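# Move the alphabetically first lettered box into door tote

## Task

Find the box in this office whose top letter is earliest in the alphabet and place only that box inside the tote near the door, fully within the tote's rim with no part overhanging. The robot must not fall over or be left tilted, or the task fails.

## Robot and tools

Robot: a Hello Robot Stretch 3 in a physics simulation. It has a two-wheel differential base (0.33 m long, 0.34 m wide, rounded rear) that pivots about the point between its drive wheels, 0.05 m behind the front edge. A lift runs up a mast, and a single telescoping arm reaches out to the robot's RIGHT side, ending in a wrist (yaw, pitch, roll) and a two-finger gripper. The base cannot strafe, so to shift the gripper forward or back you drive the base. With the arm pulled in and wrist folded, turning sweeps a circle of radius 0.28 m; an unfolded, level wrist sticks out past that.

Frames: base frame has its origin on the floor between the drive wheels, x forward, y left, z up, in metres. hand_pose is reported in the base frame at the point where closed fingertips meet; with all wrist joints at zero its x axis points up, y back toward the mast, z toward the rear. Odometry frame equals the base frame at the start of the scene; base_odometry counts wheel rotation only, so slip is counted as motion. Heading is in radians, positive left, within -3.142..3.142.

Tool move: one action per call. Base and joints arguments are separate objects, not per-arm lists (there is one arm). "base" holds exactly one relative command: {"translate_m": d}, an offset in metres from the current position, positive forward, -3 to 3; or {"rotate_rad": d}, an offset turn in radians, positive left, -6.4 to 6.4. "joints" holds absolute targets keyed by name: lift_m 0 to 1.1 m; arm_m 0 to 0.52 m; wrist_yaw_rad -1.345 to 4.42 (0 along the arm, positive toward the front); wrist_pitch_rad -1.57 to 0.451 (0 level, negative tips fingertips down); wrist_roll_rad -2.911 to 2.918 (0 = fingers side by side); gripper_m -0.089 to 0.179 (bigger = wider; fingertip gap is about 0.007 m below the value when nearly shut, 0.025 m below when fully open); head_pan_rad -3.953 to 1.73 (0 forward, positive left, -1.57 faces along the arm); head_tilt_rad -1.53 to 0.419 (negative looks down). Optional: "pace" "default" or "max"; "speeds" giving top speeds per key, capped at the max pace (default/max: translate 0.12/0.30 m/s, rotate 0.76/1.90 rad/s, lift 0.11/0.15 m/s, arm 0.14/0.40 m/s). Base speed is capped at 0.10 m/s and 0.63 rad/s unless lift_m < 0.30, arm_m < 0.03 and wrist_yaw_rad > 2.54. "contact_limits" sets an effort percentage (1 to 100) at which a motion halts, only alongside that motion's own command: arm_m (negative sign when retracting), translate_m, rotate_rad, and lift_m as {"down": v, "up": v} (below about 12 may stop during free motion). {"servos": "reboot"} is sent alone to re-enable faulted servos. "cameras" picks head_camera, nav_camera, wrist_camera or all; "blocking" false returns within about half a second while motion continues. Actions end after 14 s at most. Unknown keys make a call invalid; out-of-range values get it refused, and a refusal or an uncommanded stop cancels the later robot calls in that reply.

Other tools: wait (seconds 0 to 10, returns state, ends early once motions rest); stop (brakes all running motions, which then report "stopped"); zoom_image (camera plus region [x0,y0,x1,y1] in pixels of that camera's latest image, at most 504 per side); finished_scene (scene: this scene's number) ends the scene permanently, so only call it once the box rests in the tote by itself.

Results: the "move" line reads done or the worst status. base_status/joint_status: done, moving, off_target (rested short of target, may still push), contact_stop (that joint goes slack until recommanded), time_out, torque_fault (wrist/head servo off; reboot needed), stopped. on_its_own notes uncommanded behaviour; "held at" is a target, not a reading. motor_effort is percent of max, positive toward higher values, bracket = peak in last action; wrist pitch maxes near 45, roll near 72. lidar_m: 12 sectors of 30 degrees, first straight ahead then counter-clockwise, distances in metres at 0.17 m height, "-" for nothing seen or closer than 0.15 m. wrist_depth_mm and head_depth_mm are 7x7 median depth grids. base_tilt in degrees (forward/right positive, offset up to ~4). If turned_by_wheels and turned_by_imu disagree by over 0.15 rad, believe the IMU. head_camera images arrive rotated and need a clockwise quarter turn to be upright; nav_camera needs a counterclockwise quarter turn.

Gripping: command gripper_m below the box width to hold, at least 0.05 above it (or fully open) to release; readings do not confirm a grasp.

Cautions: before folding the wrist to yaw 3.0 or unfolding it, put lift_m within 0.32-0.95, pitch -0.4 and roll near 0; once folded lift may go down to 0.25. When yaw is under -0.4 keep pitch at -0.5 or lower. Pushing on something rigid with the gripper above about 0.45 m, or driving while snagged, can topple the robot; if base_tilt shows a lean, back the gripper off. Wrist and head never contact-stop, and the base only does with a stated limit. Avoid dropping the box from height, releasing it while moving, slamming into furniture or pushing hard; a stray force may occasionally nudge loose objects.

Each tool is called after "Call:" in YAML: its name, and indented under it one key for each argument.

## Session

Call:
move:
  joints: {"head_pan_rad":0,"head_tilt_rad":-0.35}
  pace: "max"
  cameras: ["head_camera","nav_camera"]

Call:
move:
  joints: {"head_pan_rad":1.57,"head_tilt_rad":-0.35}
  pace: "max"
  cameras: ["head_camera","nav_camera"]

Call:
move:
  joints: {"head_pan_rad":-1.3,"head_tilt_rad":-0.35}
  pace: "max"
  cameras: ["head_camera","nav_camera"]

Call:
move:
  joints: {"head_pan_rad":-3.0,"head_tilt_rad":-0.35}
  pace: "max"
  cameras: ["head_camera","nav_camera"]

Scene clock: 0.73 s.
move: done
base_odometry: x=+0.000 y=+0.000 heading=+0.000
turned_by_wheels: +0.000
turned_by_imu: +0.000
base_tilt: forward=+1.1 right=+0.0
lidar_m: 0.73 0.74 0.91 1.57 1.59 1.09 1.00 1.01 1.25 1.55 1.23 0.80
head_depth_mm: 616 664 709 757 811 872 949 / 609 647 689 742 798 871 952 / 606 645 685 733 792 854 928 / 600 638 680 729 783 849 920 / 595 633 674 720 778 840 910 / 594 628 667 713 766 830 899 / 589 624 663 708 760 821 889
base_status: not commanded
joint_positions: lift_m=+0.337 arm_m=+0.002 wrist_yaw_rad=+3.032 wrist_pitch_rad=-0.535 wrist_roll_rad=+0.000 gripper_m=+0.037 head_pan_rad=+0.000 head_tilt_rad=-0.349
joint_status: all done
measured_speeds: all 0
motor_effort: left_wheel=-0.6(0.8) right_wheel=+2.3(2.6) lift_m=+27.4(27.4) arm_m=-6.7(6.8) wrist_yaw_rad=+0.7(1.1) wrist_pitch_rad=+2.4(2.6) wrist_roll_rad=+0.8(1.0) gripper_m=-0.4(0.9) head_pan_rad=+0.7(1.6) head_tilt_rad=-2.3(3.9)
hand_pose: x=+0.0015 y=+0.0602 z=+0.3248 quat_wxyz=(+0.224, +0.691, +0.150, +0.671) (m; base frame)
wrist_depth_mm: - 140 - - - - 746 / - 156 - - - - - / 888 178 201 879 876 867 - / 727 690 201 715 724 727 690 / 604 612 219 608 603 610 613 / 522 515 128 146 511 526 525 / 457 312 292 299 435 454 461
pictures: head_camera (sideways), nav_camera (sideways)
Images, in order (width x height): head_camera 896x504, nav_camera 672x504.

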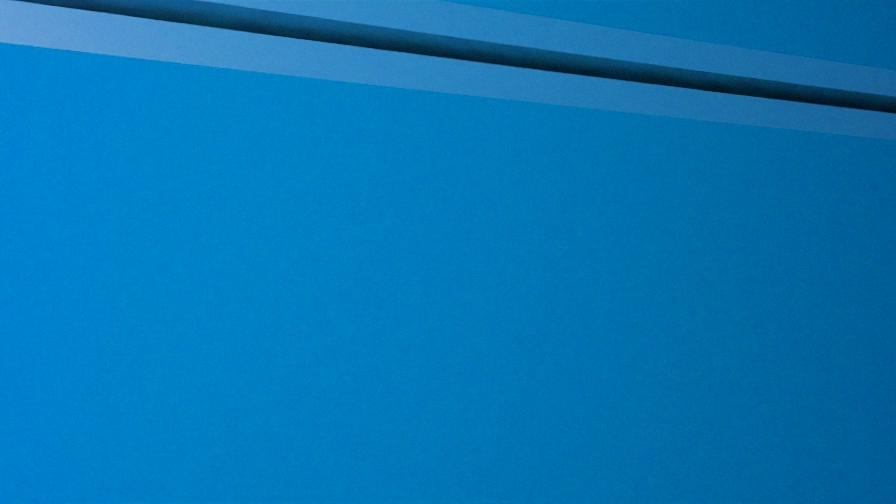

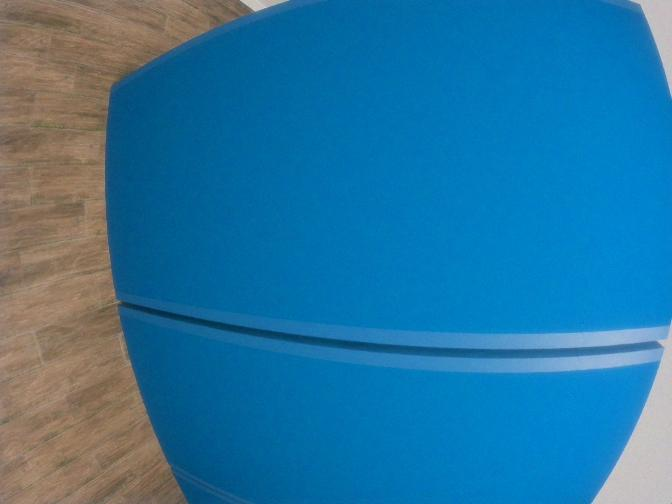

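Scene clock: 1.77 s.
move: done
base_odometry: x=+0.000 y=+0.000 heading=+0.000
turned_by_wheels: +0.000
turned_by_imu: +0.000
base_tilt: forward=+0.9 right=+0.0
lidar_m: 0.73 0.73 0.91 1.57 1.59 1.09 1.00 1.01 1.25 1.55 1.23 0.79
head_depth_mm: 1386 1473 1572 1688 1800 1883 1520 / 1382 1461 1557 1663 1821 1890 1506 / 1368 1452 1541 1671 1814 1871 1502 / 1364 1436 1518 1619 1772 1835 1500 / 1353 1446 1502 1618 1759 1833 1506 / 1351 1417 1510 1618 1737 1810 1496 / 1334 1422 1507 1607 1720 1805 1484
base_status: not commanded
joint_positions: lift_m=+0.337 arm_m=+0.002 wrist_yaw_rad=+3.032 wrist_pitch_rad=-0.535 wrist_roll_rad=+0.000 gripper_m=+0.037 head_pan_rad=+1.605 head_tilt_rad=-0.349
joint_status: all done
measured_speeds: all 0
motor_effort: left_wheel=-0.6(0.7) right_wheel=+2.2(3.0) lift_m=+27.7(27.7) arm_m=-8.8(8.8) wrist_yaw_rad=+0.6(1.4) wrist_pitch_rad=+2.4(2.6) wrist_roll_rad=+0.8(1.1) gripper_m=-0.4(1.2) head_pan_rad=-0.3(4.6) head_tilt_rad=-1.7(3.6)
hand_pose: x=+0.0015 y=+0.0602 z=+0.3248 quat_wxyz=(+0.224, +0.691, +0.150, +0.671) (m; base frame)
wrist_depth_mm: - 140 - - - - 724 / - 156 - - - - - / 893 176 202 894 896 875 - / 722 697 200 716 732 719 683 / 599 597 219 611 608 606 601 / 519 522 127 146 506 521 522 / 456 308 294 301 439 456 457
pictures: head_camera (sideways), nav_camera (sideways)
Images, in order (width x height): head_camera 896x504, nav_camera 672x504.

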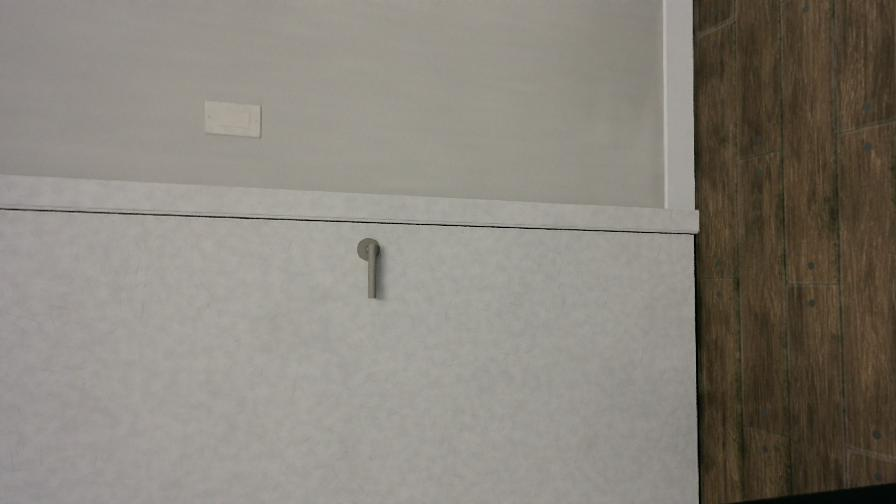

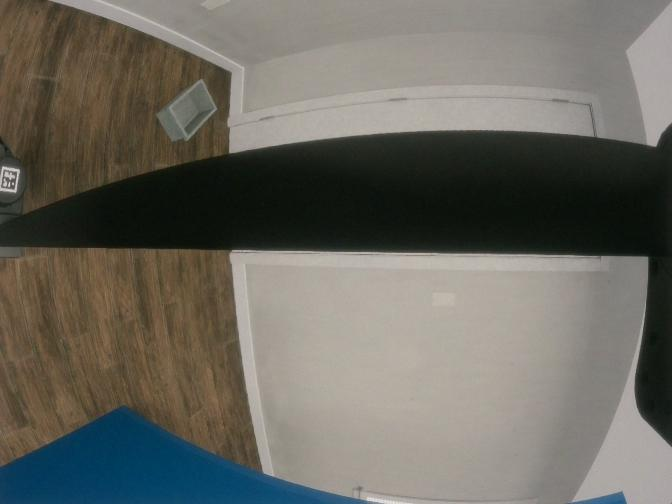

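Scene clock: 3.07 s.
move: done
base_odometry: x=+0.000 y=+0.000 heading=+0.000
turned_by_wheels: +0.000
turned_by_imu: +0.000
base_tilt: forward=+1.0 right=-0.1
lidar_m: 0.73 0.74 0.91 1.57 1.58 1.10 1.00 1.01 1.26 1.55 1.23 0.80
head_depth_mm: 1830 1952 2023 1656 2284 1881 1517 / 1864 1962 2038 2219 2336 1865 1506 / 1868 1992 2084 1755 2184 1870 1497 / 1897 2006 2099 1780 2279 1825 1502 / 1896 2047 2132 1906 2201 1877 1493 / 1889 2014 2008 2092 2230 1843 1503 / 1548 1598 1620 1650 1721 1718 1493
base_status: not commanded
joint_positions: lift_m=+0.337 arm_m=+0.002 wrist_yaw_rad=+3.032 wrist_pitch_rad=-0.535 wrist_roll_rad=+0.000 gripper_m=+0.037 head_pan_rad=-1.351 head_tilt_rad=-0.350
joint_status: all done
measured_speeds: all 0
motor_effort: left_wheel=-0.8(0.8) right_wheel=+2.2(2.6) lift_m=+28.2(28.7) arm_m=-11.2(11.5) wrist_yaw_rad=+0.6(1.1) wrist_pitch_rad=+2.3(2.8) wrist_roll_rad=+0.8(1.0) gripper_m=+0.4(1.1) head_pan_rad=+2.2(4.9) head_tilt_rad=-2.2(3.8)
hand_pose: x=+0.0015 y=+0.0602 z=+0.3248 quat_wxyz=(+0.224, +0.691, +0.150, +0.671) (m; base frame)
wrist_depth_mm: - 141 - - - - 736 / - 156 - - - - - / 905 177 203 874 888 873 - / 730 693 202 710 724 725 687 / 601 601 218 605 598 601 603 / 521 525 127 146 504 529 521 / 450 308 290 302 437 456 458
pictures: head_camera (sideways), nav_camera (sideways)
Images, in order (width x height): head_camera 896x504, nav_camera 672x504.

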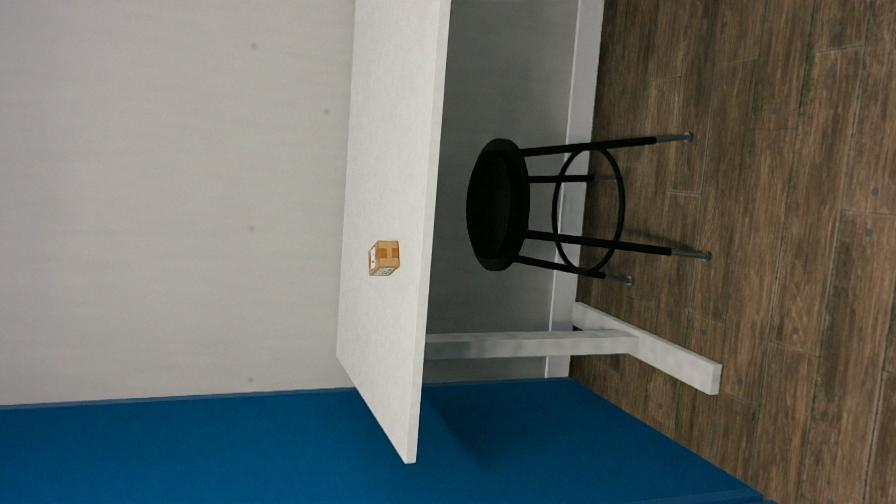

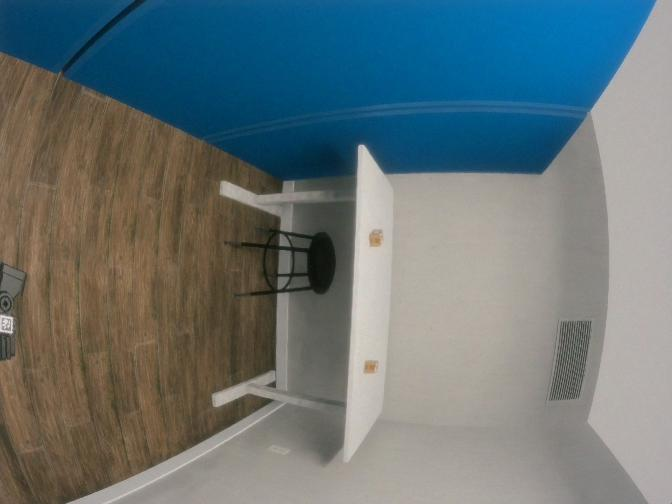

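Scene clock: 5.50 s.
move: done
base_odometry: x=+0.000 y=+0.000 heading=+0.000
turned_by_wheels: +0.000
turned_by_imu: +0.000
base_tilt: forward=+0.8 right=-0.2
lidar_m: 0.73 0.74 0.91 1.57 1.59 1.09 1.00 1.01 1.26 1.54 1.23 0.80
head_depth_mm: 822 894 946 1017 1090 1184 1265 / 830 899 953 1021 1100 1181 1282 / 829 900 961 1027 1095 1188 1284 / 833 907 960 1031 1098 1199 1301 / 843 908 970 1032 1117 1207 1309 / 864 915 973 1044 1123 1214 1322 / 861 916 980 1043 1126 1203 1321
base_status: not commanded
joint_positions: lift_m=+0.337 arm_m=+0.002 wrist_yaw_rad=+3.032 wrist_pitch_rad=-0.535 wrist_roll_rad=+0.000 gripper_m=+0.037 head_pan_rad=-3.016 head_tilt_rad=-0.350
joint_status: all done
measured_speeds: translate_m=+0.000 rotate_rad=+0.000 lift_m=+0.000 arm_m=+0.000 wrist_yaw_rad=+0.000 wrist_pitch_rad=+0.000 wrist_roll_rad=+0.000 head_pan_rad=+0.024 head_tilt_rad=+0.000
motor_effort: left_wheel=-0.4(0.7) right_wheel=+2.6(2.6) lift_m=+29.1(29.6) arm_m=-16.5(16.5) wrist_yaw_rad=+0.8(1.4) wrist_pitch_rad=+2.3(2.6) wrist_roll_rad=+1.0(1.1) gripper_m=+0.4(1.5) head_pan_rad=+3.5(4.9) head_tilt_rad=-1.4(4.9)
hand_pose: x=+0.0015 y=+0.0602 z=+0.3248 quat_wxyz=(+0.224, +0.691, +0.150, +0.671) (m; base frame)
wrist_depth_mm: - 141 - - - - 736 / - 156 - - - - - / 901 177 203 890 899 869 - / 729 688 201 721 723 715 684 / 611 601 219 606 600 611 600 / 523 521 128 146 506 521 515 / 455 309 293 297 434 458 454
pictures: head_camera (sideways), nav_camera (sideways)
Images, in order (width x height): head_camera 896x504, nav_camera 672x504.

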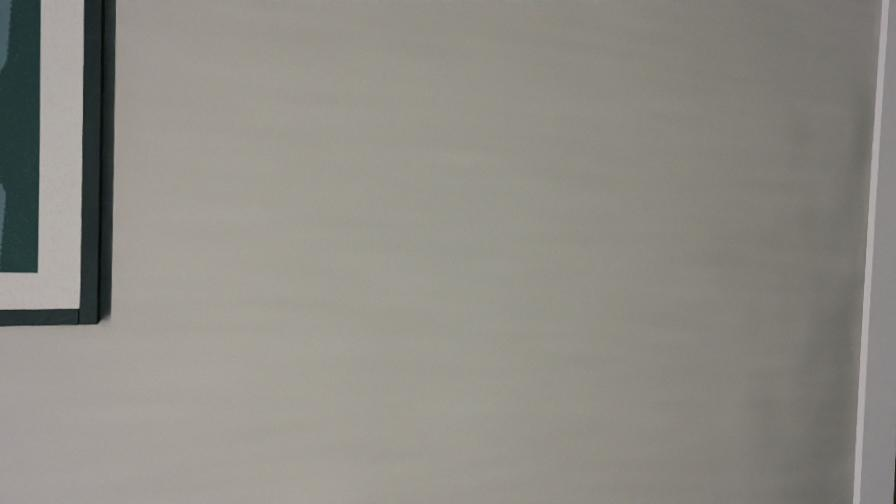

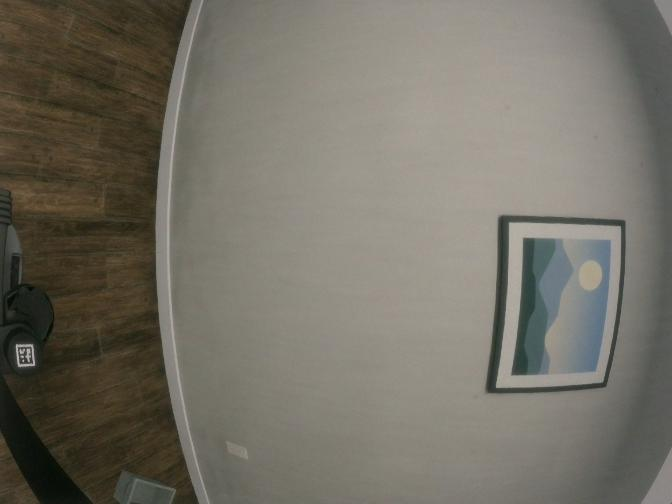

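Call:
move:
  joints: {"head_pan_rad":-1.6,"head_tilt_rad":-0.25}
  pace: "max"
  cameras: ["head_camera"]

Scene clock: 9.07 s.
move: done
base_odometry: x=+0.000 y=+0.000 heading=+0.000
turned_by_wheels: +0.000
turned_by_imu: +0.001
base_tilt: forward=+0.8 right=-0.3
lidar_m: 0.73 0.74 0.91 1.57 1.59 1.09 1.00 1.01 1.25 1.54 1.23 0.80
head_depth_mm: 1958 2035 2155 1789 2300 2007 1664 / 1945 2025 2149 1767 2364 2131 1672 / 1940 2025 2114 1754 2368 2129 1653 / 1906 2006 2069 1914 2341 2046 1654 / 1908 1988 2071 1883 1913 2088 1645 / 1886 1969 2061 1867 2235 1959 1644 / 1882 1974 2048 1850 2215 1952 1632
base_status: not commanded
joint_positions: lift_m=+0.337 arm_m=+0.002 wrist_yaw_rad=+3.032 wrist_pitch_rad=-0.535 wrist_roll_rad=+0.000 gripper_m=+0.037 head_pan_rad=-1.566 head_tilt_rad=-0.254
joint_status: all done
measured_speeds: all 0
motor_effort: left_wheel=-0.4(0.7) right_wheel=+2.7(2.7) lift_m=+30.7(31.0) arm_m=-22.2(22.6) wrist_yaw_rad=+1.0(1.4) wrist_pitch_rad=+1.9(2.6) wrist_roll_rad=+0.8(1.1) gripper_m=+0.2(0.7) head_pan_rad=-1.0(5.0) head_tilt_rad=+3.9(6.4)
hand_pose: x=+0.0015 y=+0.0602 z=+0.3248 quat_wxyz=(+0.224, +0.691, +0.150, +0.671) (m; base frame)
wrist_depth_mm: - 141 - - - - 720 / - 156 - - - - - / 912 176 202 910 885 874 - / 727 702 200 716 719 715 696 / 595 600 220 603 604 600 615 / 525 523 128 146 514 523 517 / 456 307 291 302 436 456 459
pictures: head_camera (sideways)
Images, in order (width x height): head_camera 896x504.

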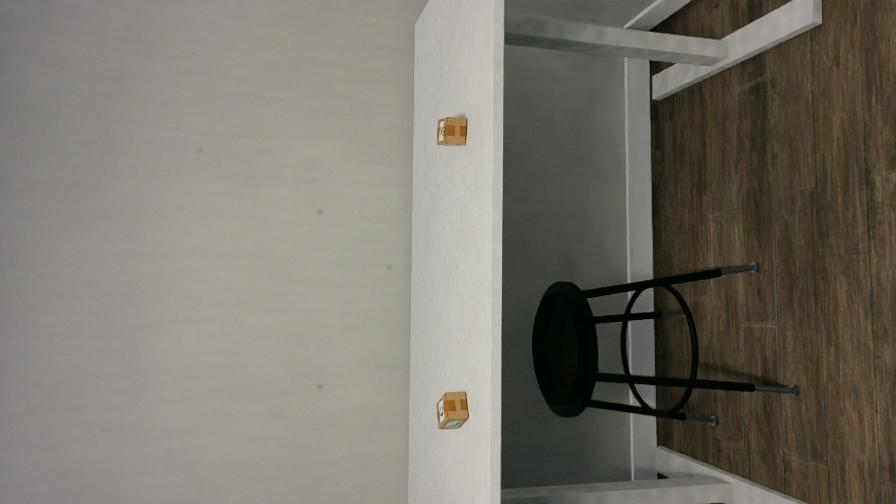

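Call:
zoom_image:
  camera: "head_camera"
  region: [432, 111, 472, 151]

Call:
zoom_image:
  camera: "head_camera"
  region: [432, 389, 472, 433]

Scaled by 12.600 from the camera's 896x504 image, which has a finer 1280x720 frame.

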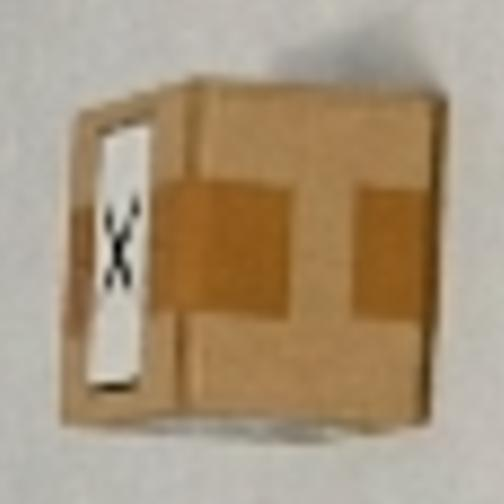

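Scaled by 11.455 from the camera's 896x504 image, which has a finer 1280x720 frame.

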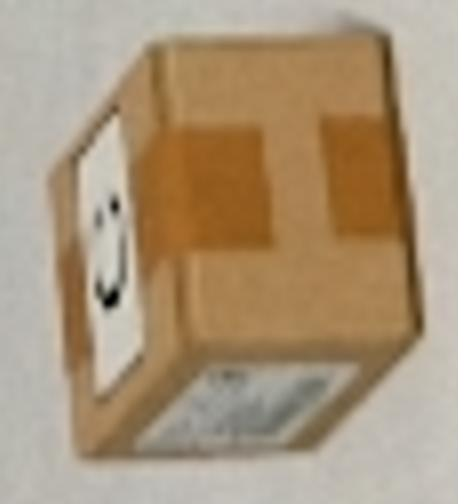

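Call:
move:
  joints: {"head_pan_rad":1.15,"head_tilt_rad":-0.5}
  pace: "max"
  cameras: ["head_camera","nav_camera"]

Scene clock: 21.07 s.
move: done
base_odometry: x=+0.000 y=+0.000 heading=+0.000
turned_by_wheels: +0.000
turned_by_imu: +0.001
base_tilt: forward=+0.8 right=-0.1
lidar_m: 0.73 0.74 0.91 1.57 1.59 1.09 1.00 1.01 1.25 1.55 1.23 0.80
head_depth_mm: 1728 1909 2097 2312 2001 1219 1254 / 1646 1789 1968 2216 1995 1611 1342 / 1573 1714 1878 2114 1997 1600 1342 / 1510 1631 1787 1982 1983 1606 1347 / 1443 1564 1708 1878 1987 1612 1340 / 1388 1495 1627 1783 1909 1606 1330 / 1338 1430 1546 1669 1824 1595 1328
base_status: not commanded
joint_positions: lift_m=+0.337 arm_m=+0.002 wrist_yaw_rad=+3.032 wrist_pitch_rad=-0.535 wrist_roll_rad=+0.000 gripper_m=+0.037 head_pan_rad=+1.207 head_tilt_rad=-0.498
joint_status: all done
measured_speeds: translate_m=+0.000 rotate_rad=+0.000 lift_m=+0.000 arm_m=+0.000 wrist_yaw_rad=+0.000 wrist_pitch_rad=+0.000 wrist_roll_rad=+0.000 head_pan_rad=-0.024 head_tilt_rad=+0.000
motor_effort: left_wheel=-0.5(0.7) right_wheel=+2.1(2.6) lift_m=+31.8(32.2) arm_m=-22.3(22.5) wrist_yaw_rad=+1.0(1.1) wrist_pitch_rad=+2.7(2.7) wrist_roll_rad=+0.9(1.1) gripper_m=-0.9(1.0) head_pan_rad=-2.1(4.4) head_tilt_rad=-2.2(5.8)
hand_pose: x=+0.0015 y=+0.0602 z=+0.3248 quat_wxyz=(+0.224, +0.691, +0.150, +0.671) (m; base frame)
wrist_depth_mm: - 140 - - - - 733 / - 155 - - - - - / 899 176 202 884 900 871 - / 723 690 201 722 723 721 692 / 604 604 221 599 607 611 606 / 516 516 128 146 513 520 516 / 454 306 294 300 437 454 455
pictures: head_camera (sideways), nav_camera (sideways)
Images, in order (width x height): head_camera 896x504, nav_camera 672x504.

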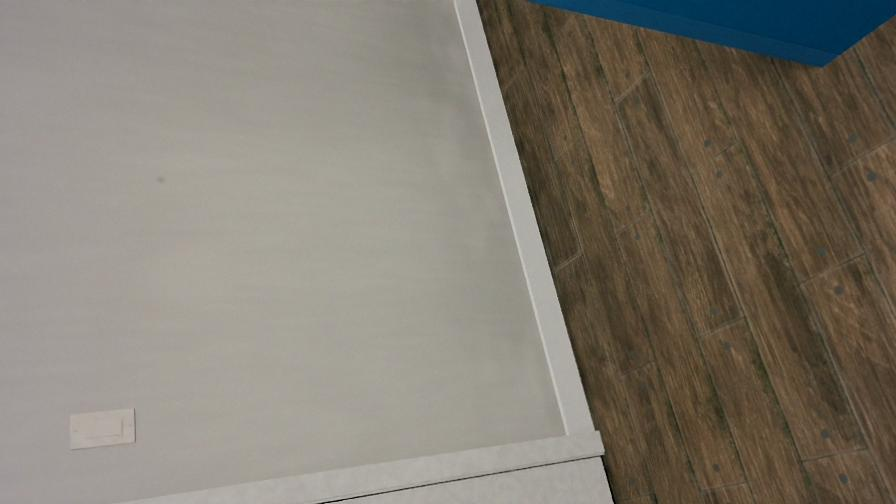

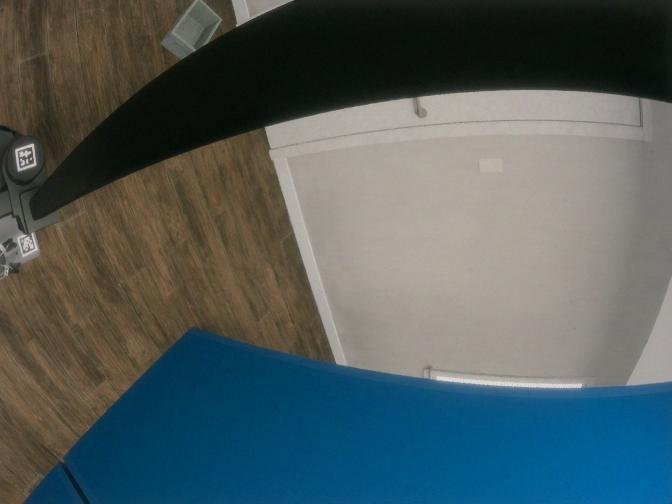

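Call:
move:
  base: {"rotate_rad":1.25}
  joints: {"lift_m":0.28,"head_pan_rad":0.9,"head_tilt_rad":-0.5}
  pace: "max"
  cameras: ["head_camera"]

Call:
move:
  base: {"translate_m":1.1}
  pace: "max"
  contact_limits: {"translate_m":30}

Call:
move:
  base: {"rotate_rad":-1.18}
  joints: {"head_pan_rad":-0.3,"head_tilt_rad":-0.4}
  pace: "max"
  cameras: ["head_camera","nav_camera"]

Scene clock: 40.60 s.
move: done
base_odometry: x=+0.000 y=+0.000 heading=+1.250
turned_by_wheels: +1.250
turned_by_imu: +1.245
base_tilt: forward=+1.0 right=-0.2
lidar_m: 1.63 1.57 1.36 1.03 1.01 1.05 1.49 1.79 0.99 0.75 0.73 0.77
head_depth_mm: 1319 1417 1517 1664 1792 1617 1338 / 1368 1467 1592 1750 1888 1610 1331 / 1432 1552 1692 1847 1924 1596 1339 / 1517 1639 1809 2008 1990 1559 1324 / 1554 1682 1831 2014 1990 1601 1344 / 1397 1483 1566 1694 1777 1607 1333 / 1231 1294 1370 1470 1582 1552 1332
base_status: done
joint_positions: lift_m=+0.280 arm_m=+0.002 wrist_yaw_rad=+3.032 wrist_pitch_rad=-0.536 wrist_roll_rad=+0.000 gripper_m=+0.037 head_pan_rad=+0.894 head_tilt_rad=-0.501
joint_status: all done
measured_speeds: all 0
motor_effort: left_wheel=-8.4(16.8) right_wheel=+9.9(16.5) lift_m=+21.0(28.3) arm_m=-21.7(22.5) wrist_yaw_rad=+0.9(1.4) wrist_pitch_rad=+2.5(3.0) wrist_roll_rad=+0.7(1.0) gripper_m=+0.4(1.1) head_pan_rad=+1.7(5.2) head_tilt_rad=-2.0(3.2)
hand_pose: x=+0.0014 y=+0.0600 z=+0.2671 quat_wxyz=(+0.225, +0.691, +0.150, +0.671) (m; base frame)
wrist_depth_mm: - 140 - - - - - / - 154 923 - - - - / 743 177 202 770 796 764 792 / 631 612 201 627 634 644 630 / 538 538 221 533 524 537 530 / 460 276 128 263 447 449 455 / 242 249 237 243 381 397 397
pictures: head_camera (sideways)
Images, in order (width x height): head_camera 896x504.

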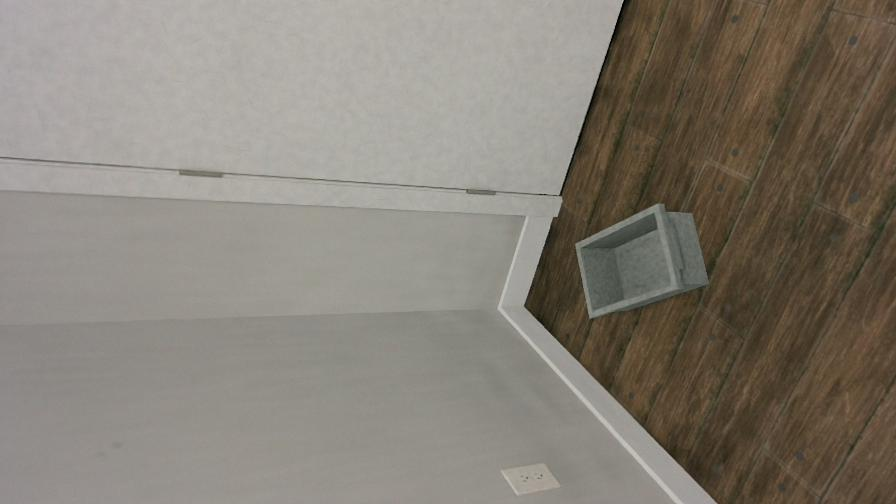

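Scene clock: 45.63 s.
move: done
base_odometry: x=+0.347 y=+1.044 heading=+1.249
turned_by_wheels: +0.000
turned_by_imu: +0.000
base_tilt: forward=+0.9 right=-0.2
lidar_m: 0.64 0.62 0.65 0.89 1.53 1.58 2.24 0.76 0.41 0.50 2.10 0.85
head_depth_mm: 495 525 574 622 680 748 841 / 517 556 604 658 721 803 900 / 540 585 634 694 771 863 984 / 537 585 641 709 791 900 1027 / 575 626 691 754 855 979 1135 / 605 662 735 807 927 1068 1243 / 639 706 783 882 1015 1183 1300
base_status: done
joint_positions: lift_m=+0.280 arm_m=+0.002 wrist_yaw_rad=+3.032 wrist_pitch_rad=-0.536 wrist_roll_rad=+0.000 gripper_m=+0.037 head_pan_rad=+0.900 head_tilt_rad=-0.501
joint_status: not commanded
measured_speeds: all 0
motor_effort: left_wheel=-2.0(11.9) right_wheel=+8.3(20.4) lift_m=+28.6(28.6) arm_m=-18.0(21.9) wrist_yaw_rad=+0.5(1.3) wrist_pitch_rad=+2.5(3.0) wrist_roll_rad=+0.8(1.1) gripper_m=-0.2(1.4) head_pan_rad=+3.4(4.3) head_tilt_rad=-0.6(3.1)
contact_limits: translate_m 30 (maximum 100)
hand_pose: x=+0.0014 y=+0.0600 z=+0.2671 quat_wxyz=(+0.225, +0.691, +0.150, +0.671) (m; base frame)
wrist_depth_mm: - 140 - - - 598 - / - 155 923 - 825 - - / 785 176 203 786 740 - - / 632 604 201 633 633 627 577 / 529 525 222 530 528 535 525 / 453 278 128 262 449 457 456 / 243 249 236 242 385 399 400
pictures: none

Scene clock: 47.50 s.
move: done
base_odometry: x=+0.347 y=+1.044 heading=+0.070
turned_by_wheels: -1.180
turned_by_imu: -1.176
base_tilt: forward=+0.9 right=-0.2
lidar_m: 2.80 0.96 0.66 0.62 0.63 0.80 1.51 1.53 1.99 1.26 0.41 0.45
head_depth_mm: 481 494 511 528 548 571 592 / 562 586 609 634 659 693 726 / 3059 3309 3293 2906 854 880 933 / 2993 3241 3474 3235 2280 1760 1429 / 2940 3091 3297 3188 2266 1753 1438 / 2817 2975 3158 3226 2265 1750 1428 / 2717 2914 3084 3009 2273 1750 1423
base_status: done
joint_positions: lift_m=+0.280 arm_m=+0.002 wrist_yaw_rad=+3.032 wrist_pitch_rad=-0.536 wrist_roll_rad=+0.000 gripper_m=+0.037 head_pan_rad=-0.314 head_tilt_rad=-0.401
joint_status: all done
measured_speeds: translate_m=+0.000 rotate_rad=+0.000 lift_m=+0.000 arm_m=+0.000 wrist_yaw_rad=+0.000 wrist_pitch_rad=+0.000 wrist_roll_rad=+0.000 head_pan_rad=+0.024 head_tilt_rad=+0.000
motor_effort: left_wheel=+8.9(17.5) right_wheel=-9.4(15.2) lift_m=+31.1(31.5) arm_m=-21.5(22.4) wrist_yaw_rad=+0.4(1.4) wrist_pitch_rad=+2.5(2.9) wrist_roll_rad=+0.6(1.1) gripper_m=+0.4(1.5) head_pan_rad=+2.7(4.1) head_tilt_rad=+3.8(5.6)
hand_pose: x=+0.0014 y=+0.0600 z=+0.2671 quat_wxyz=(+0.225, +0.691, +0.150, +0.671) (m; base frame)
wrist_depth_mm: 531 140 152 - - - - / 567 155 161 - - - - / - 174 175 717 747 745 788 / 632 618 201 639 630 631 629 / 523 530 220 524 533 531 530 / 456 277 127 263 441 453 448 / 243 248 237 243 384 399 401
pictures: head_camera (sideways), nav_camera (sideways)
Images, in order (width x height): head_camera 896x504, nav_camera 672x504.

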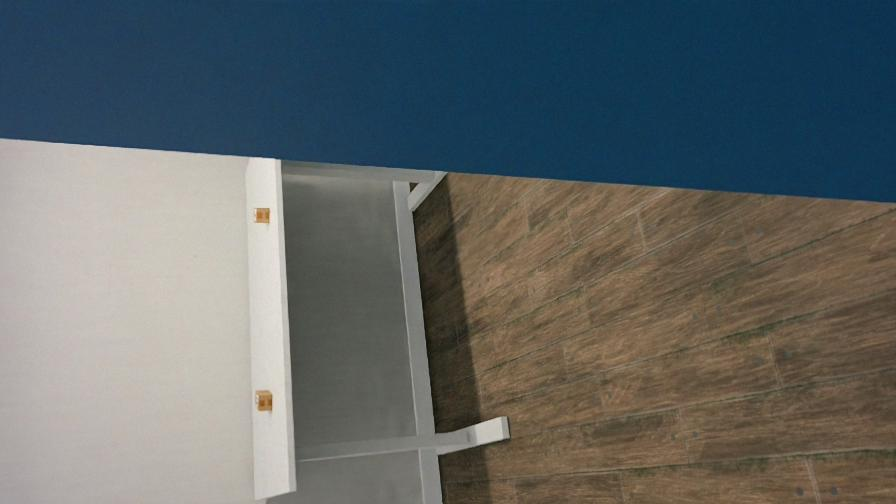

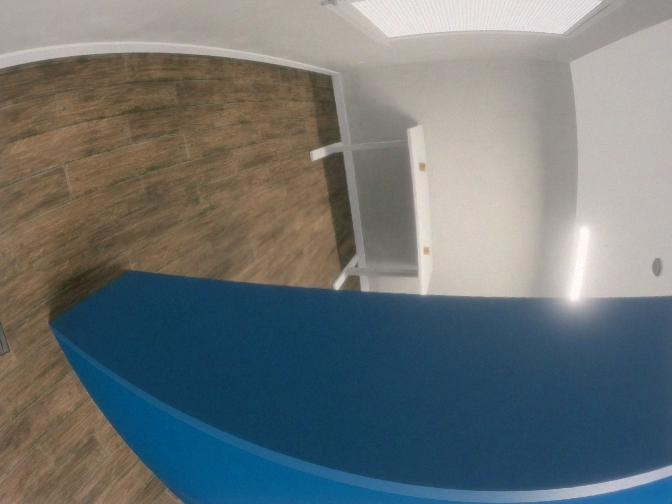

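Call:
move:
  base: {"rotate_rad":0.12}

Call:
move:
  base: {"translate_m":1.6}
  joints: {"head_pan_rad":-0.6,"head_tilt_rad":-0.3}
  pace: "max"
  contact_limits: {"translate_m":30}
  cameras: ["head_camera","nav_camera"]

Scene clock: 57.90 s.
move: done
base_odometry: x=+0.347 y=+1.044 heading=+0.189
turned_by_wheels: +0.119
turned_by_imu: +0.120
base_tilt: forward=+1.0 right=-0.2
lidar_m: 2.11 0.85 0.64 0.62 0.65 0.89 1.51 1.58 2.22 0.77 0.41 0.50
head_depth_mm: 2948 630 642 656 672 688 709 / 2994 3148 3426 3249 2194 893 908 / 2909 3172 3406 3260 2305 1780 1454 / 2898 3077 3312 3258 2278 1779 1441 / 2861 3002 3210 3050 2269 1739 1437 / 2753 2942 3143 3227 2263 1749 1430 / 2747 2911 3084 3225 2271 1764 1440
base_status: done
joint_positions: lift_m=+0.280 arm_m=+0.002 wrist_yaw_rad=+3.032 wrist_pitch_rad=-0.536 wrist_roll_rad=+0.000 gripper_m=+0.037 head_pan_rad=-0.300 head_tilt_rad=-0.400
joint_status: not commanded
measured_speeds: all 0
motor_effort: left_wheel=-10.2(12.8) right_wheel=+11.4(12.9) lift_m=+30.9(32.0) arm_m=-16.8(18.0) wrist_yaw_rad=+1.3(1.3) wrist_pitch_rad=+2.6(2.9) wrist_roll_rad=+1.3(1.3) gripper_m=+0.2(1.4) head_pan_rad=+3.0(4.2) head_tilt_rad=+3.0(4.3)
hand_pose: x=+0.0014 y=+0.0600 z=+0.2671 quat_wxyz=(+0.225, +0.691, +0.150, +0.671) (m; base frame)
wrist_depth_mm: - 140 152 - - - - / - 153 161 - - - - / - 170 175 - 762 752 746 / 630 609 202 630 630 640 621 / 533 524 221 534 528 527 526 / 461 276 128 263 445 460 456 / 244 249 237 244 380 394 397
pictures: none

Scene clock: 64.63 s.
move: done
base_odometry: x=+1.919 y=+1.344 heading=+0.189
turned_by_wheels: +0.000
turned_by_imu: -0.001
base_tilt: forward=+1.0 right=-0.2
lidar_m: 1.22 0.77 0.58 0.56 0.59 0.83 1.38 0.99 1.56 2.79 1.89 1.71
head_depth_mm: 1942 2057 2220 1512 2381 1984 1593 / 1841 1908 2054 1507 2371 1998 1574 / 1746 1844 1948 1487 2197 1987 1578 / 1655 1743 1828 1476 2067 1975 1563 / 1560 1660 1722 1470 1918 1982 1563 / 1501 1572 1661 1452 1092 1891 1551 / 1431 1492 1571 1448 1024 1418 1448
base_status: done
joint_positions: lift_m=+0.280 arm_m=+0.002 wrist_yaw_rad=+3.032 wrist_pitch_rad=-0.536 wrist_roll_rad=+0.000 gripper_m=+0.037 head_pan_rad=-0.600 head_tilt_rad=-0.298
joint_status: all done
measured_speeds: all 0
motor_effort: left_wheel=+5.7(12.0) right_wheel=+3.4(20.4) lift_m=+25.1(31.1) arm_m=-10.0(16.9) wrist_yaw_rad=+0.7(1.4) wrist_pitch_rad=+2.6(3.1) wrist_roll_rad=+0.8(1.1) gripper_m=-0.9(1.4) head_pan_rad=-2.8(4.9) head_tilt_rad=-0.4(4.9)
contact_limits: translate_m 30 (maximum 100)
hand_pose: x=+0.0014 y=+0.0600 z=+0.2671 quat_wxyz=(+0.225, +0.691, +0.150, +0.671) (m; base frame)
wrist_depth_mm: - 141 152 - - - - / - 154 160 - - - - / - 170 174 - - - - / 636 586 203 636 623 629 626 / 532 528 220 527 531 524 526 / 452 276 128 263 445 456 452 / 243 249 238 243 381 398 402
pictures: head_camera (sideways), nav_camera (sideways)
Images, in order (width x height): head_camera 896x504, nav_camera 672x504.

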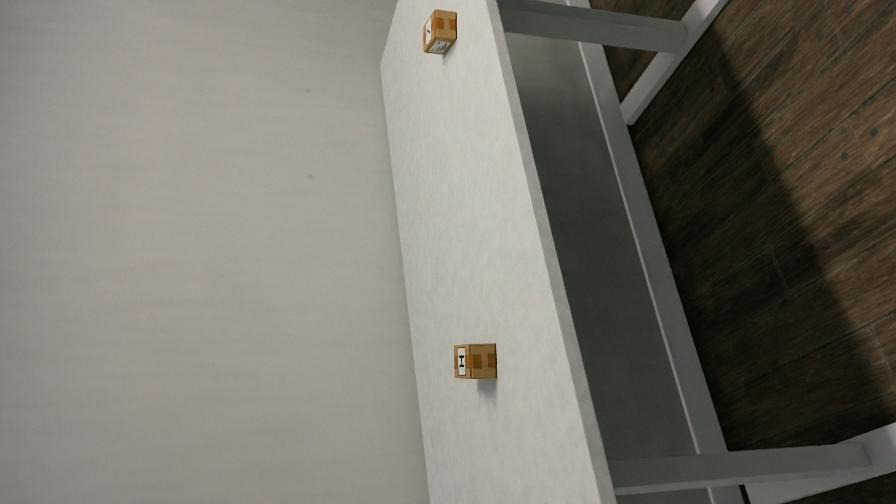

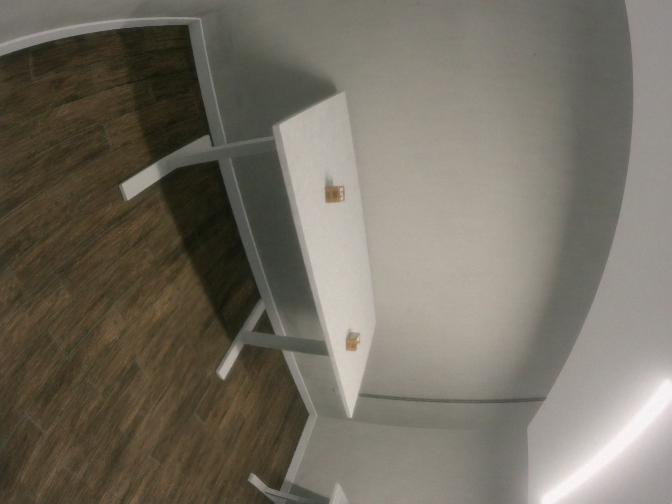

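Call:
zoom_image:
  camera: "head_camera"
  region: [418, 6, 462, 58]

Call:
zoom_image:
  camera: "head_camera"
  region: [448, 338, 502, 384]

Call:
move:
  joints: {"head_pan_rad":-1.2,"head_tilt_rad":-0.3}
  pace: "max"
  cameras: ["head_camera","nav_camera"]

Scaled by 9.692 from the camera's 896x504 image, which has a finer 1280x720 frame.

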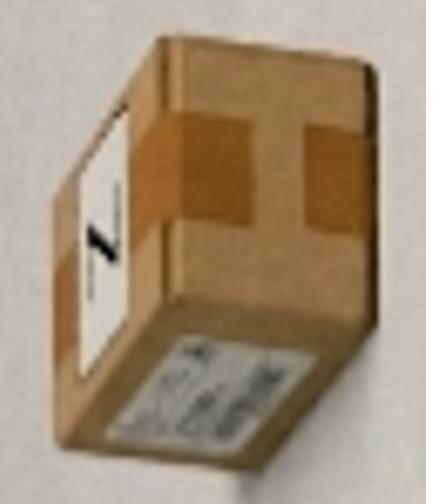

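Scaled by 9.333 from the camera's 896x504 image, which has a finer 1280x720 frame.

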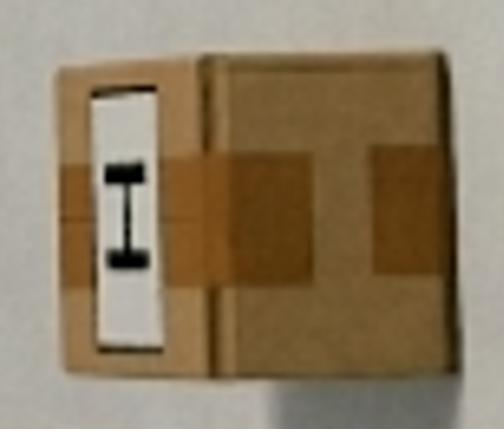

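Scene clock: 69.20 s.
move: done
base_odometry: x=+1.919 y=+1.344 heading=+0.189
turned_by_wheels: +0.000
turned_by_imu: +0.001
base_tilt: forward=+1.1 right=-0.1
lidar_m: 1.21 0.77 0.58 0.56 0.59 0.83 1.38 0.99 1.57 2.79 1.89 1.71
head_depth_mm: 2754 2890 3018 3176 2734 2010 1592 / 2903 2999 3179 3344 2755 1989 1564 / 2962 3139 3256 3475 2740 1996 1582 / 3147 3254 3428 3608 2722 1991 1560 / 2776 2926 3093 3182 2686 1993 1562 / 2403 2513 2609 1930 2586 1980 1559 / 2128 2206 2295 1476 2399 1976 1570
base_status: not commanded
joint_positions: lift_m=+0.280 arm_m=+0.002 wrist_yaw_rad=+3.032 wrist_pitch_rad=-0.536 wrist_roll_rad=+0.000 gripper_m=+0.037 head_pan_rad=-1.216 head_tilt_rad=-0.300
joint_status: all done
measured_speeds: all 0
motor_effort: left_wheel=+5.7(5.8) right_wheel=+2.9(3.4) lift_m=+22.1(22.7) arm_m=-6.2(7.2) wrist_yaw_rad=+0.8(1.1) wrist_pitch_rad=+2.4(2.9) wrist_roll_rad=+0.8(1.0) gripper_m=-0.7(1.2) head_pan_rad=-0.6(4.5) head_tilt_rad=-2.1(2.6)
contact_limits: translate_m 30 (maximum 100)
hand_pose: x=+0.0014 y=+0.0600 z=+0.2671 quat_wxyz=(+0.225, +0.691, +0.150, +0.671) (m; base frame)
wrist_depth_mm: - 140 151 - - - - / - 154 161 - - - - / - 169 174 - - - - / 631 589 201 636 634 633 631 / 531 524 220 529 531 526 533 / 459 276 127 262 447 451 452 / 241 249 238 243 382 400 400
pictures: head_camera (sideways), nav_camera (sideways)
Images, in order (width x height): head_camera 896x504, nav_camera 672x504.

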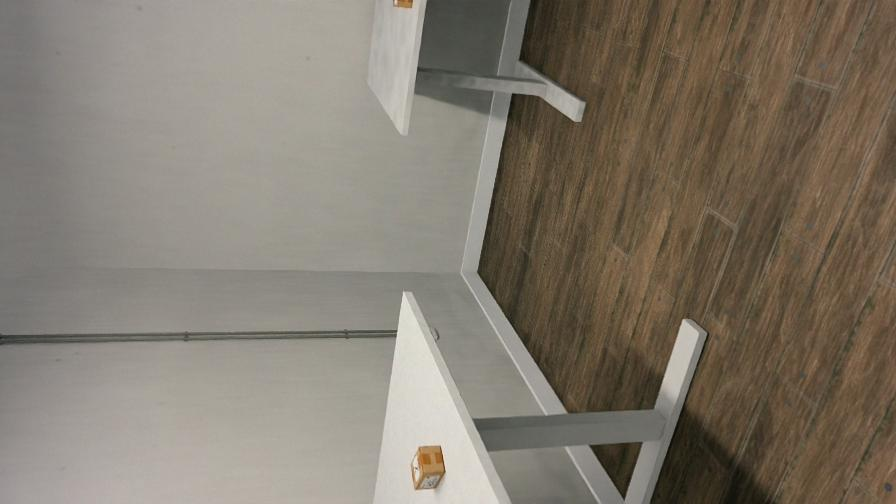

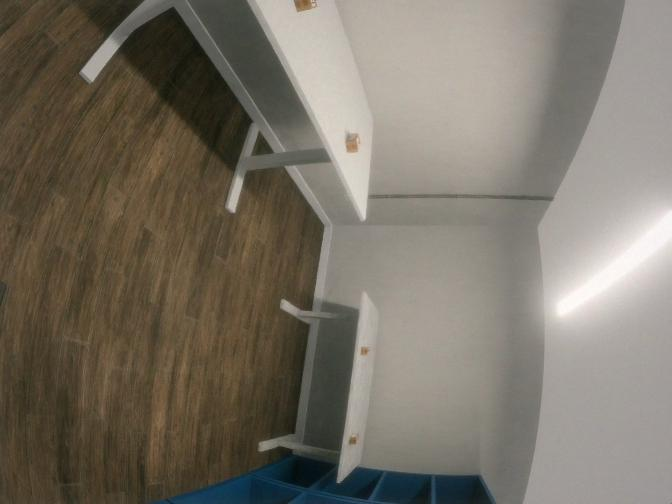

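Call:
move:
  base: {"rotate_rad":-1.45}
  pace: "max"

Call:
move:
  base: {"translate_m":1.0}
  joints: {"head_pan_rad":-0.25,"head_tilt_rad":-0.3}
  pace: "max"
  contact_limits: {"translate_m":30}
  cameras: ["head_camera","nav_camera"]

Scene clock: 76.97 s.
move: done
base_odometry: x=+1.919 y=+1.344 heading=-1.260
turned_by_wheels: -1.450
turned_by_imu: -1.442
base_tilt: forward=+0.8 right=-0.1
lidar_m: 2.79 1.88 1.21 1.34 0.69 0.57 0.56 0.62 0.99 0.99 1.00 1.58
head_depth_mm: 953 1059 1174 1324 2505 1933 1593 / 851 891 950 1017 1131 1257 1421 / 1334 1407 1473 1244 1547 1227 1397 / 1434 1492 1572 1369 1612 1692 1486 / 1538 1597 1702 1785 1601 1795 1492 / 1530 1558 1660 1726 1593 1846 1549 / 1385 1427 1487 1568 1631 1739 1554
base_status: done
joint_positions: lift_m=+0.280 arm_m=+0.002 wrist_yaw_rad=+3.032 wrist_pitch_rad=-0.536 wrist_roll_rad=+0.000 gripper_m=+0.037 head_pan_rad=-1.200 head_tilt_rad=-0.301
joint_status: not commanded
measured_speeds: all 0
motor_effort: left_wheel=+9.9(17.7) right_wheel=-9.9(15.1) lift_m=+23.6(23.6) arm_m=-15.8(15.8) wrist_yaw_rad=+0.8(1.2) wrist_pitch_rad=+2.6(2.9) wrist_roll_rad=+0.8(1.1) gripper_m=+0.3(1.4) head_pan_rad=+2.3(3.9) head_tilt_rad=-0.4(2.2)
hand_pose: x=+0.0014 y=+0.0600 z=+0.2671 quat_wxyz=(+0.225, +0.691, +0.150, +0.671) (m; base frame)
wrist_depth_mm: - 140 - - - - - / - 154 917 - - - - / - 174 202 787 783 780 771 / 599 618 202 629 637 638 632 / 530 532 220 533 526 527 525 / 455 276 127 263 439 452 455 / 243 249 236 243 383 404 399
pictures: none

Scene clock: 81.67 s.
move: done
base_odometry: x=+2.225 y=+0.392 heading=-1.260
turned_by_wheels: +0.000
turned_by_imu: +0.000
base_tilt: forward=+1.0 right=-0.1
lidar_m: 1.80 1.83 1.15 1.50 1.65 1.55 1.54 1.70 1.20 1.11 1.64 1.93
head_depth_mm: 1937 2061 2166 1960 2422 2010 1590 / 1944 2054 2143 1942 2435 1999 1577 / 1941 2031 2171 1927 2432 1986 1580 / 1924 2020 2158 1895 2395 2001 1558 / 1934 2039 2141 1892 2393 1986 1565 / 1938 2019 2129 1883 2311 1918 1564 / 1926 2029 2144 2233 2375 1964 1555
base_status: done
joint_positions: lift_m=+0.280 arm_m=+0.002 wrist_yaw_rad=+3.032 wrist_pitch_rad=-0.536 wrist_roll_rad=+0.000 gripper_m=+0.037 head_pan_rad=-0.249 head_tilt_rad=-0.301
joint_status: all done
measured_speeds: all 0
motor_effort: left_wheel=+7.0(19.8) right_wheel=-4.0(8.3) lift_m=+31.1(31.7) arm_m=-20.3(22.4) wrist_yaw_rad=+0.7(1.4) wrist_pitch_rad=+2.5(3.0) wrist_roll_rad=+0.8(1.1) gripper_m=+0.0(1.4) head_pan_rad=-2.6(4.7) head_tilt_rad=+0.6(3.0)
contact_limits: translate_m 30 (maximum 100)
hand_pose: x=+0.0014 y=+0.0600 z=+0.2671 quat_wxyz=(+0.225, +0.691, +0.150, +0.671) (m; base frame)
wrist_depth_mm: - 140 - - - - - / - 155 892 - - - - / 787 177 203 777 803 772 798 / 627 607 201 636 631 627 630 / 536 535 220 532 532 532 530 / 457 278 127 262 446 452 457 / 245 249 238 244 381 399 401
pictures: head_camera (sideways), nav_camera (sideways)
Images, in order (width x height): head_camera 896x504, nav_camera 672x504.

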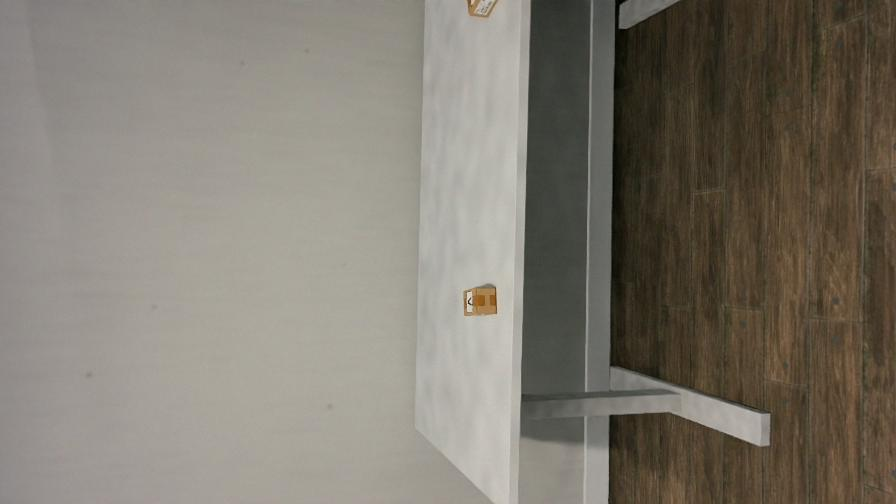

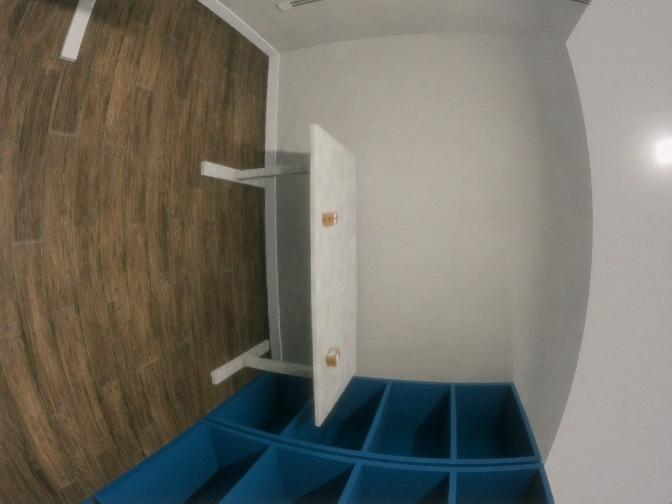

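Call:
zoom_image:
  camera: "head_camera"
  region: [458, 280, 502, 322]

Call:
move:
  joints: {"head_pan_rad":-0.6}
  pace: "max"
  cameras: ["head_camera"]

Call:
zoom_image:
  camera: "head_camera"
  region: [450, 190, 510, 250]

Scaled by 11.455 from the camera's 896x504 image, which has a finer 1280x720 frame.

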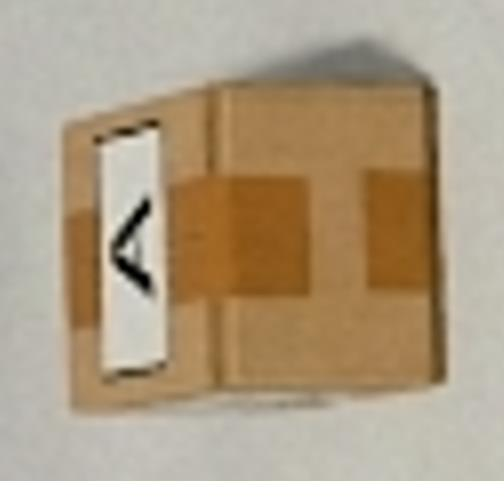

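Scene clock: 85.17 s.
move: done
base_odometry: x=+2.225 y=+0.392 heading=-1.260
turned_by_wheels: +0.000
turned_by_imu: +0.001
base_tilt: forward=+1.1 right=+0.0
lidar_m: 1.79 1.83 1.15 1.50 1.65 1.55 1.54 1.70 1.20 1.11 1.64 1.93
head_depth_mm: 2144 2165 1809 1634 1718 1782 1578 / 2183 2304 2392 2515 2423 1998 1575 / 2134 2229 2331 2100 2462 1989 1566 / 2074 2192 2309 1916 2520 1994 1568 / 2022 2120 2226 1909 2499 1983 1566 / 1944 2018 2170 1878 2396 1990 1573 / 1861 1944 2075 1875 2298 1965 1558
base_status: not commanded
joint_positions: lift_m=+0.280 arm_m=+0.002 wrist_yaw_rad=+3.032 wrist_pitch_rad=-0.536 wrist_roll_rad=+0.000 gripper_m=+0.037 head_pan_rad=-0.610 head_tilt_rad=-0.301
joint_status: all done
measured_speeds: all 0
motor_effort: left_wheel=+6.8(7.1) right_wheel=-3.7(4.3) lift_m=+28.7(29.3) arm_m=-19.0(19.4) wrist_yaw_rad=+0.9(1.3) wrist_pitch_rad=+2.4(3.0) wrist_roll_rad=+0.8(0.9) gripper_m=-0.2(1.3) head_pan_rad=-1.4(5.5) head_tilt_rad=+0.3(2.3)
contact_limits: translate_m 30 (maximum 100)
hand_pose: x=+0.0014 y=+0.0600 z=+0.2671 quat_wxyz=(+0.225, +0.691, +0.150, +0.671) (m; base frame)
wrist_depth_mm: - 141 - - - - - / - 155 941 - - - - / 792 177 202 793 779 780 786 / 641 599 202 623 639 629 642 / 533 534 221 530 542 522 526 / 454 278 127 262 442 455 453 / 243 250 237 242 381 403 401
pictures: head_camera (sideways)
Images, in order (width x height): head_camera 896x504.

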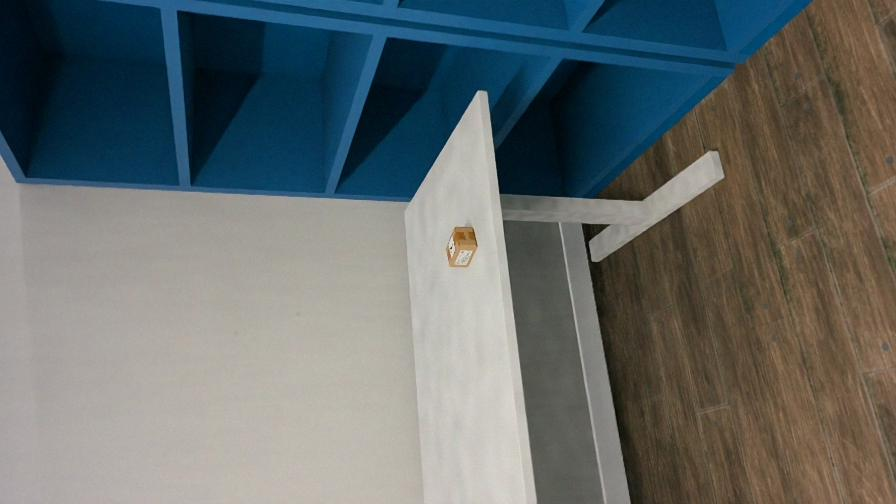

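Scaled by 8.400 from the camera's 896x504 image, which has a finer 1280x720 frame.

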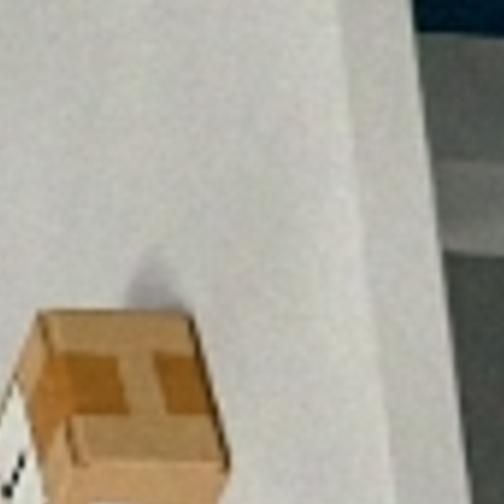

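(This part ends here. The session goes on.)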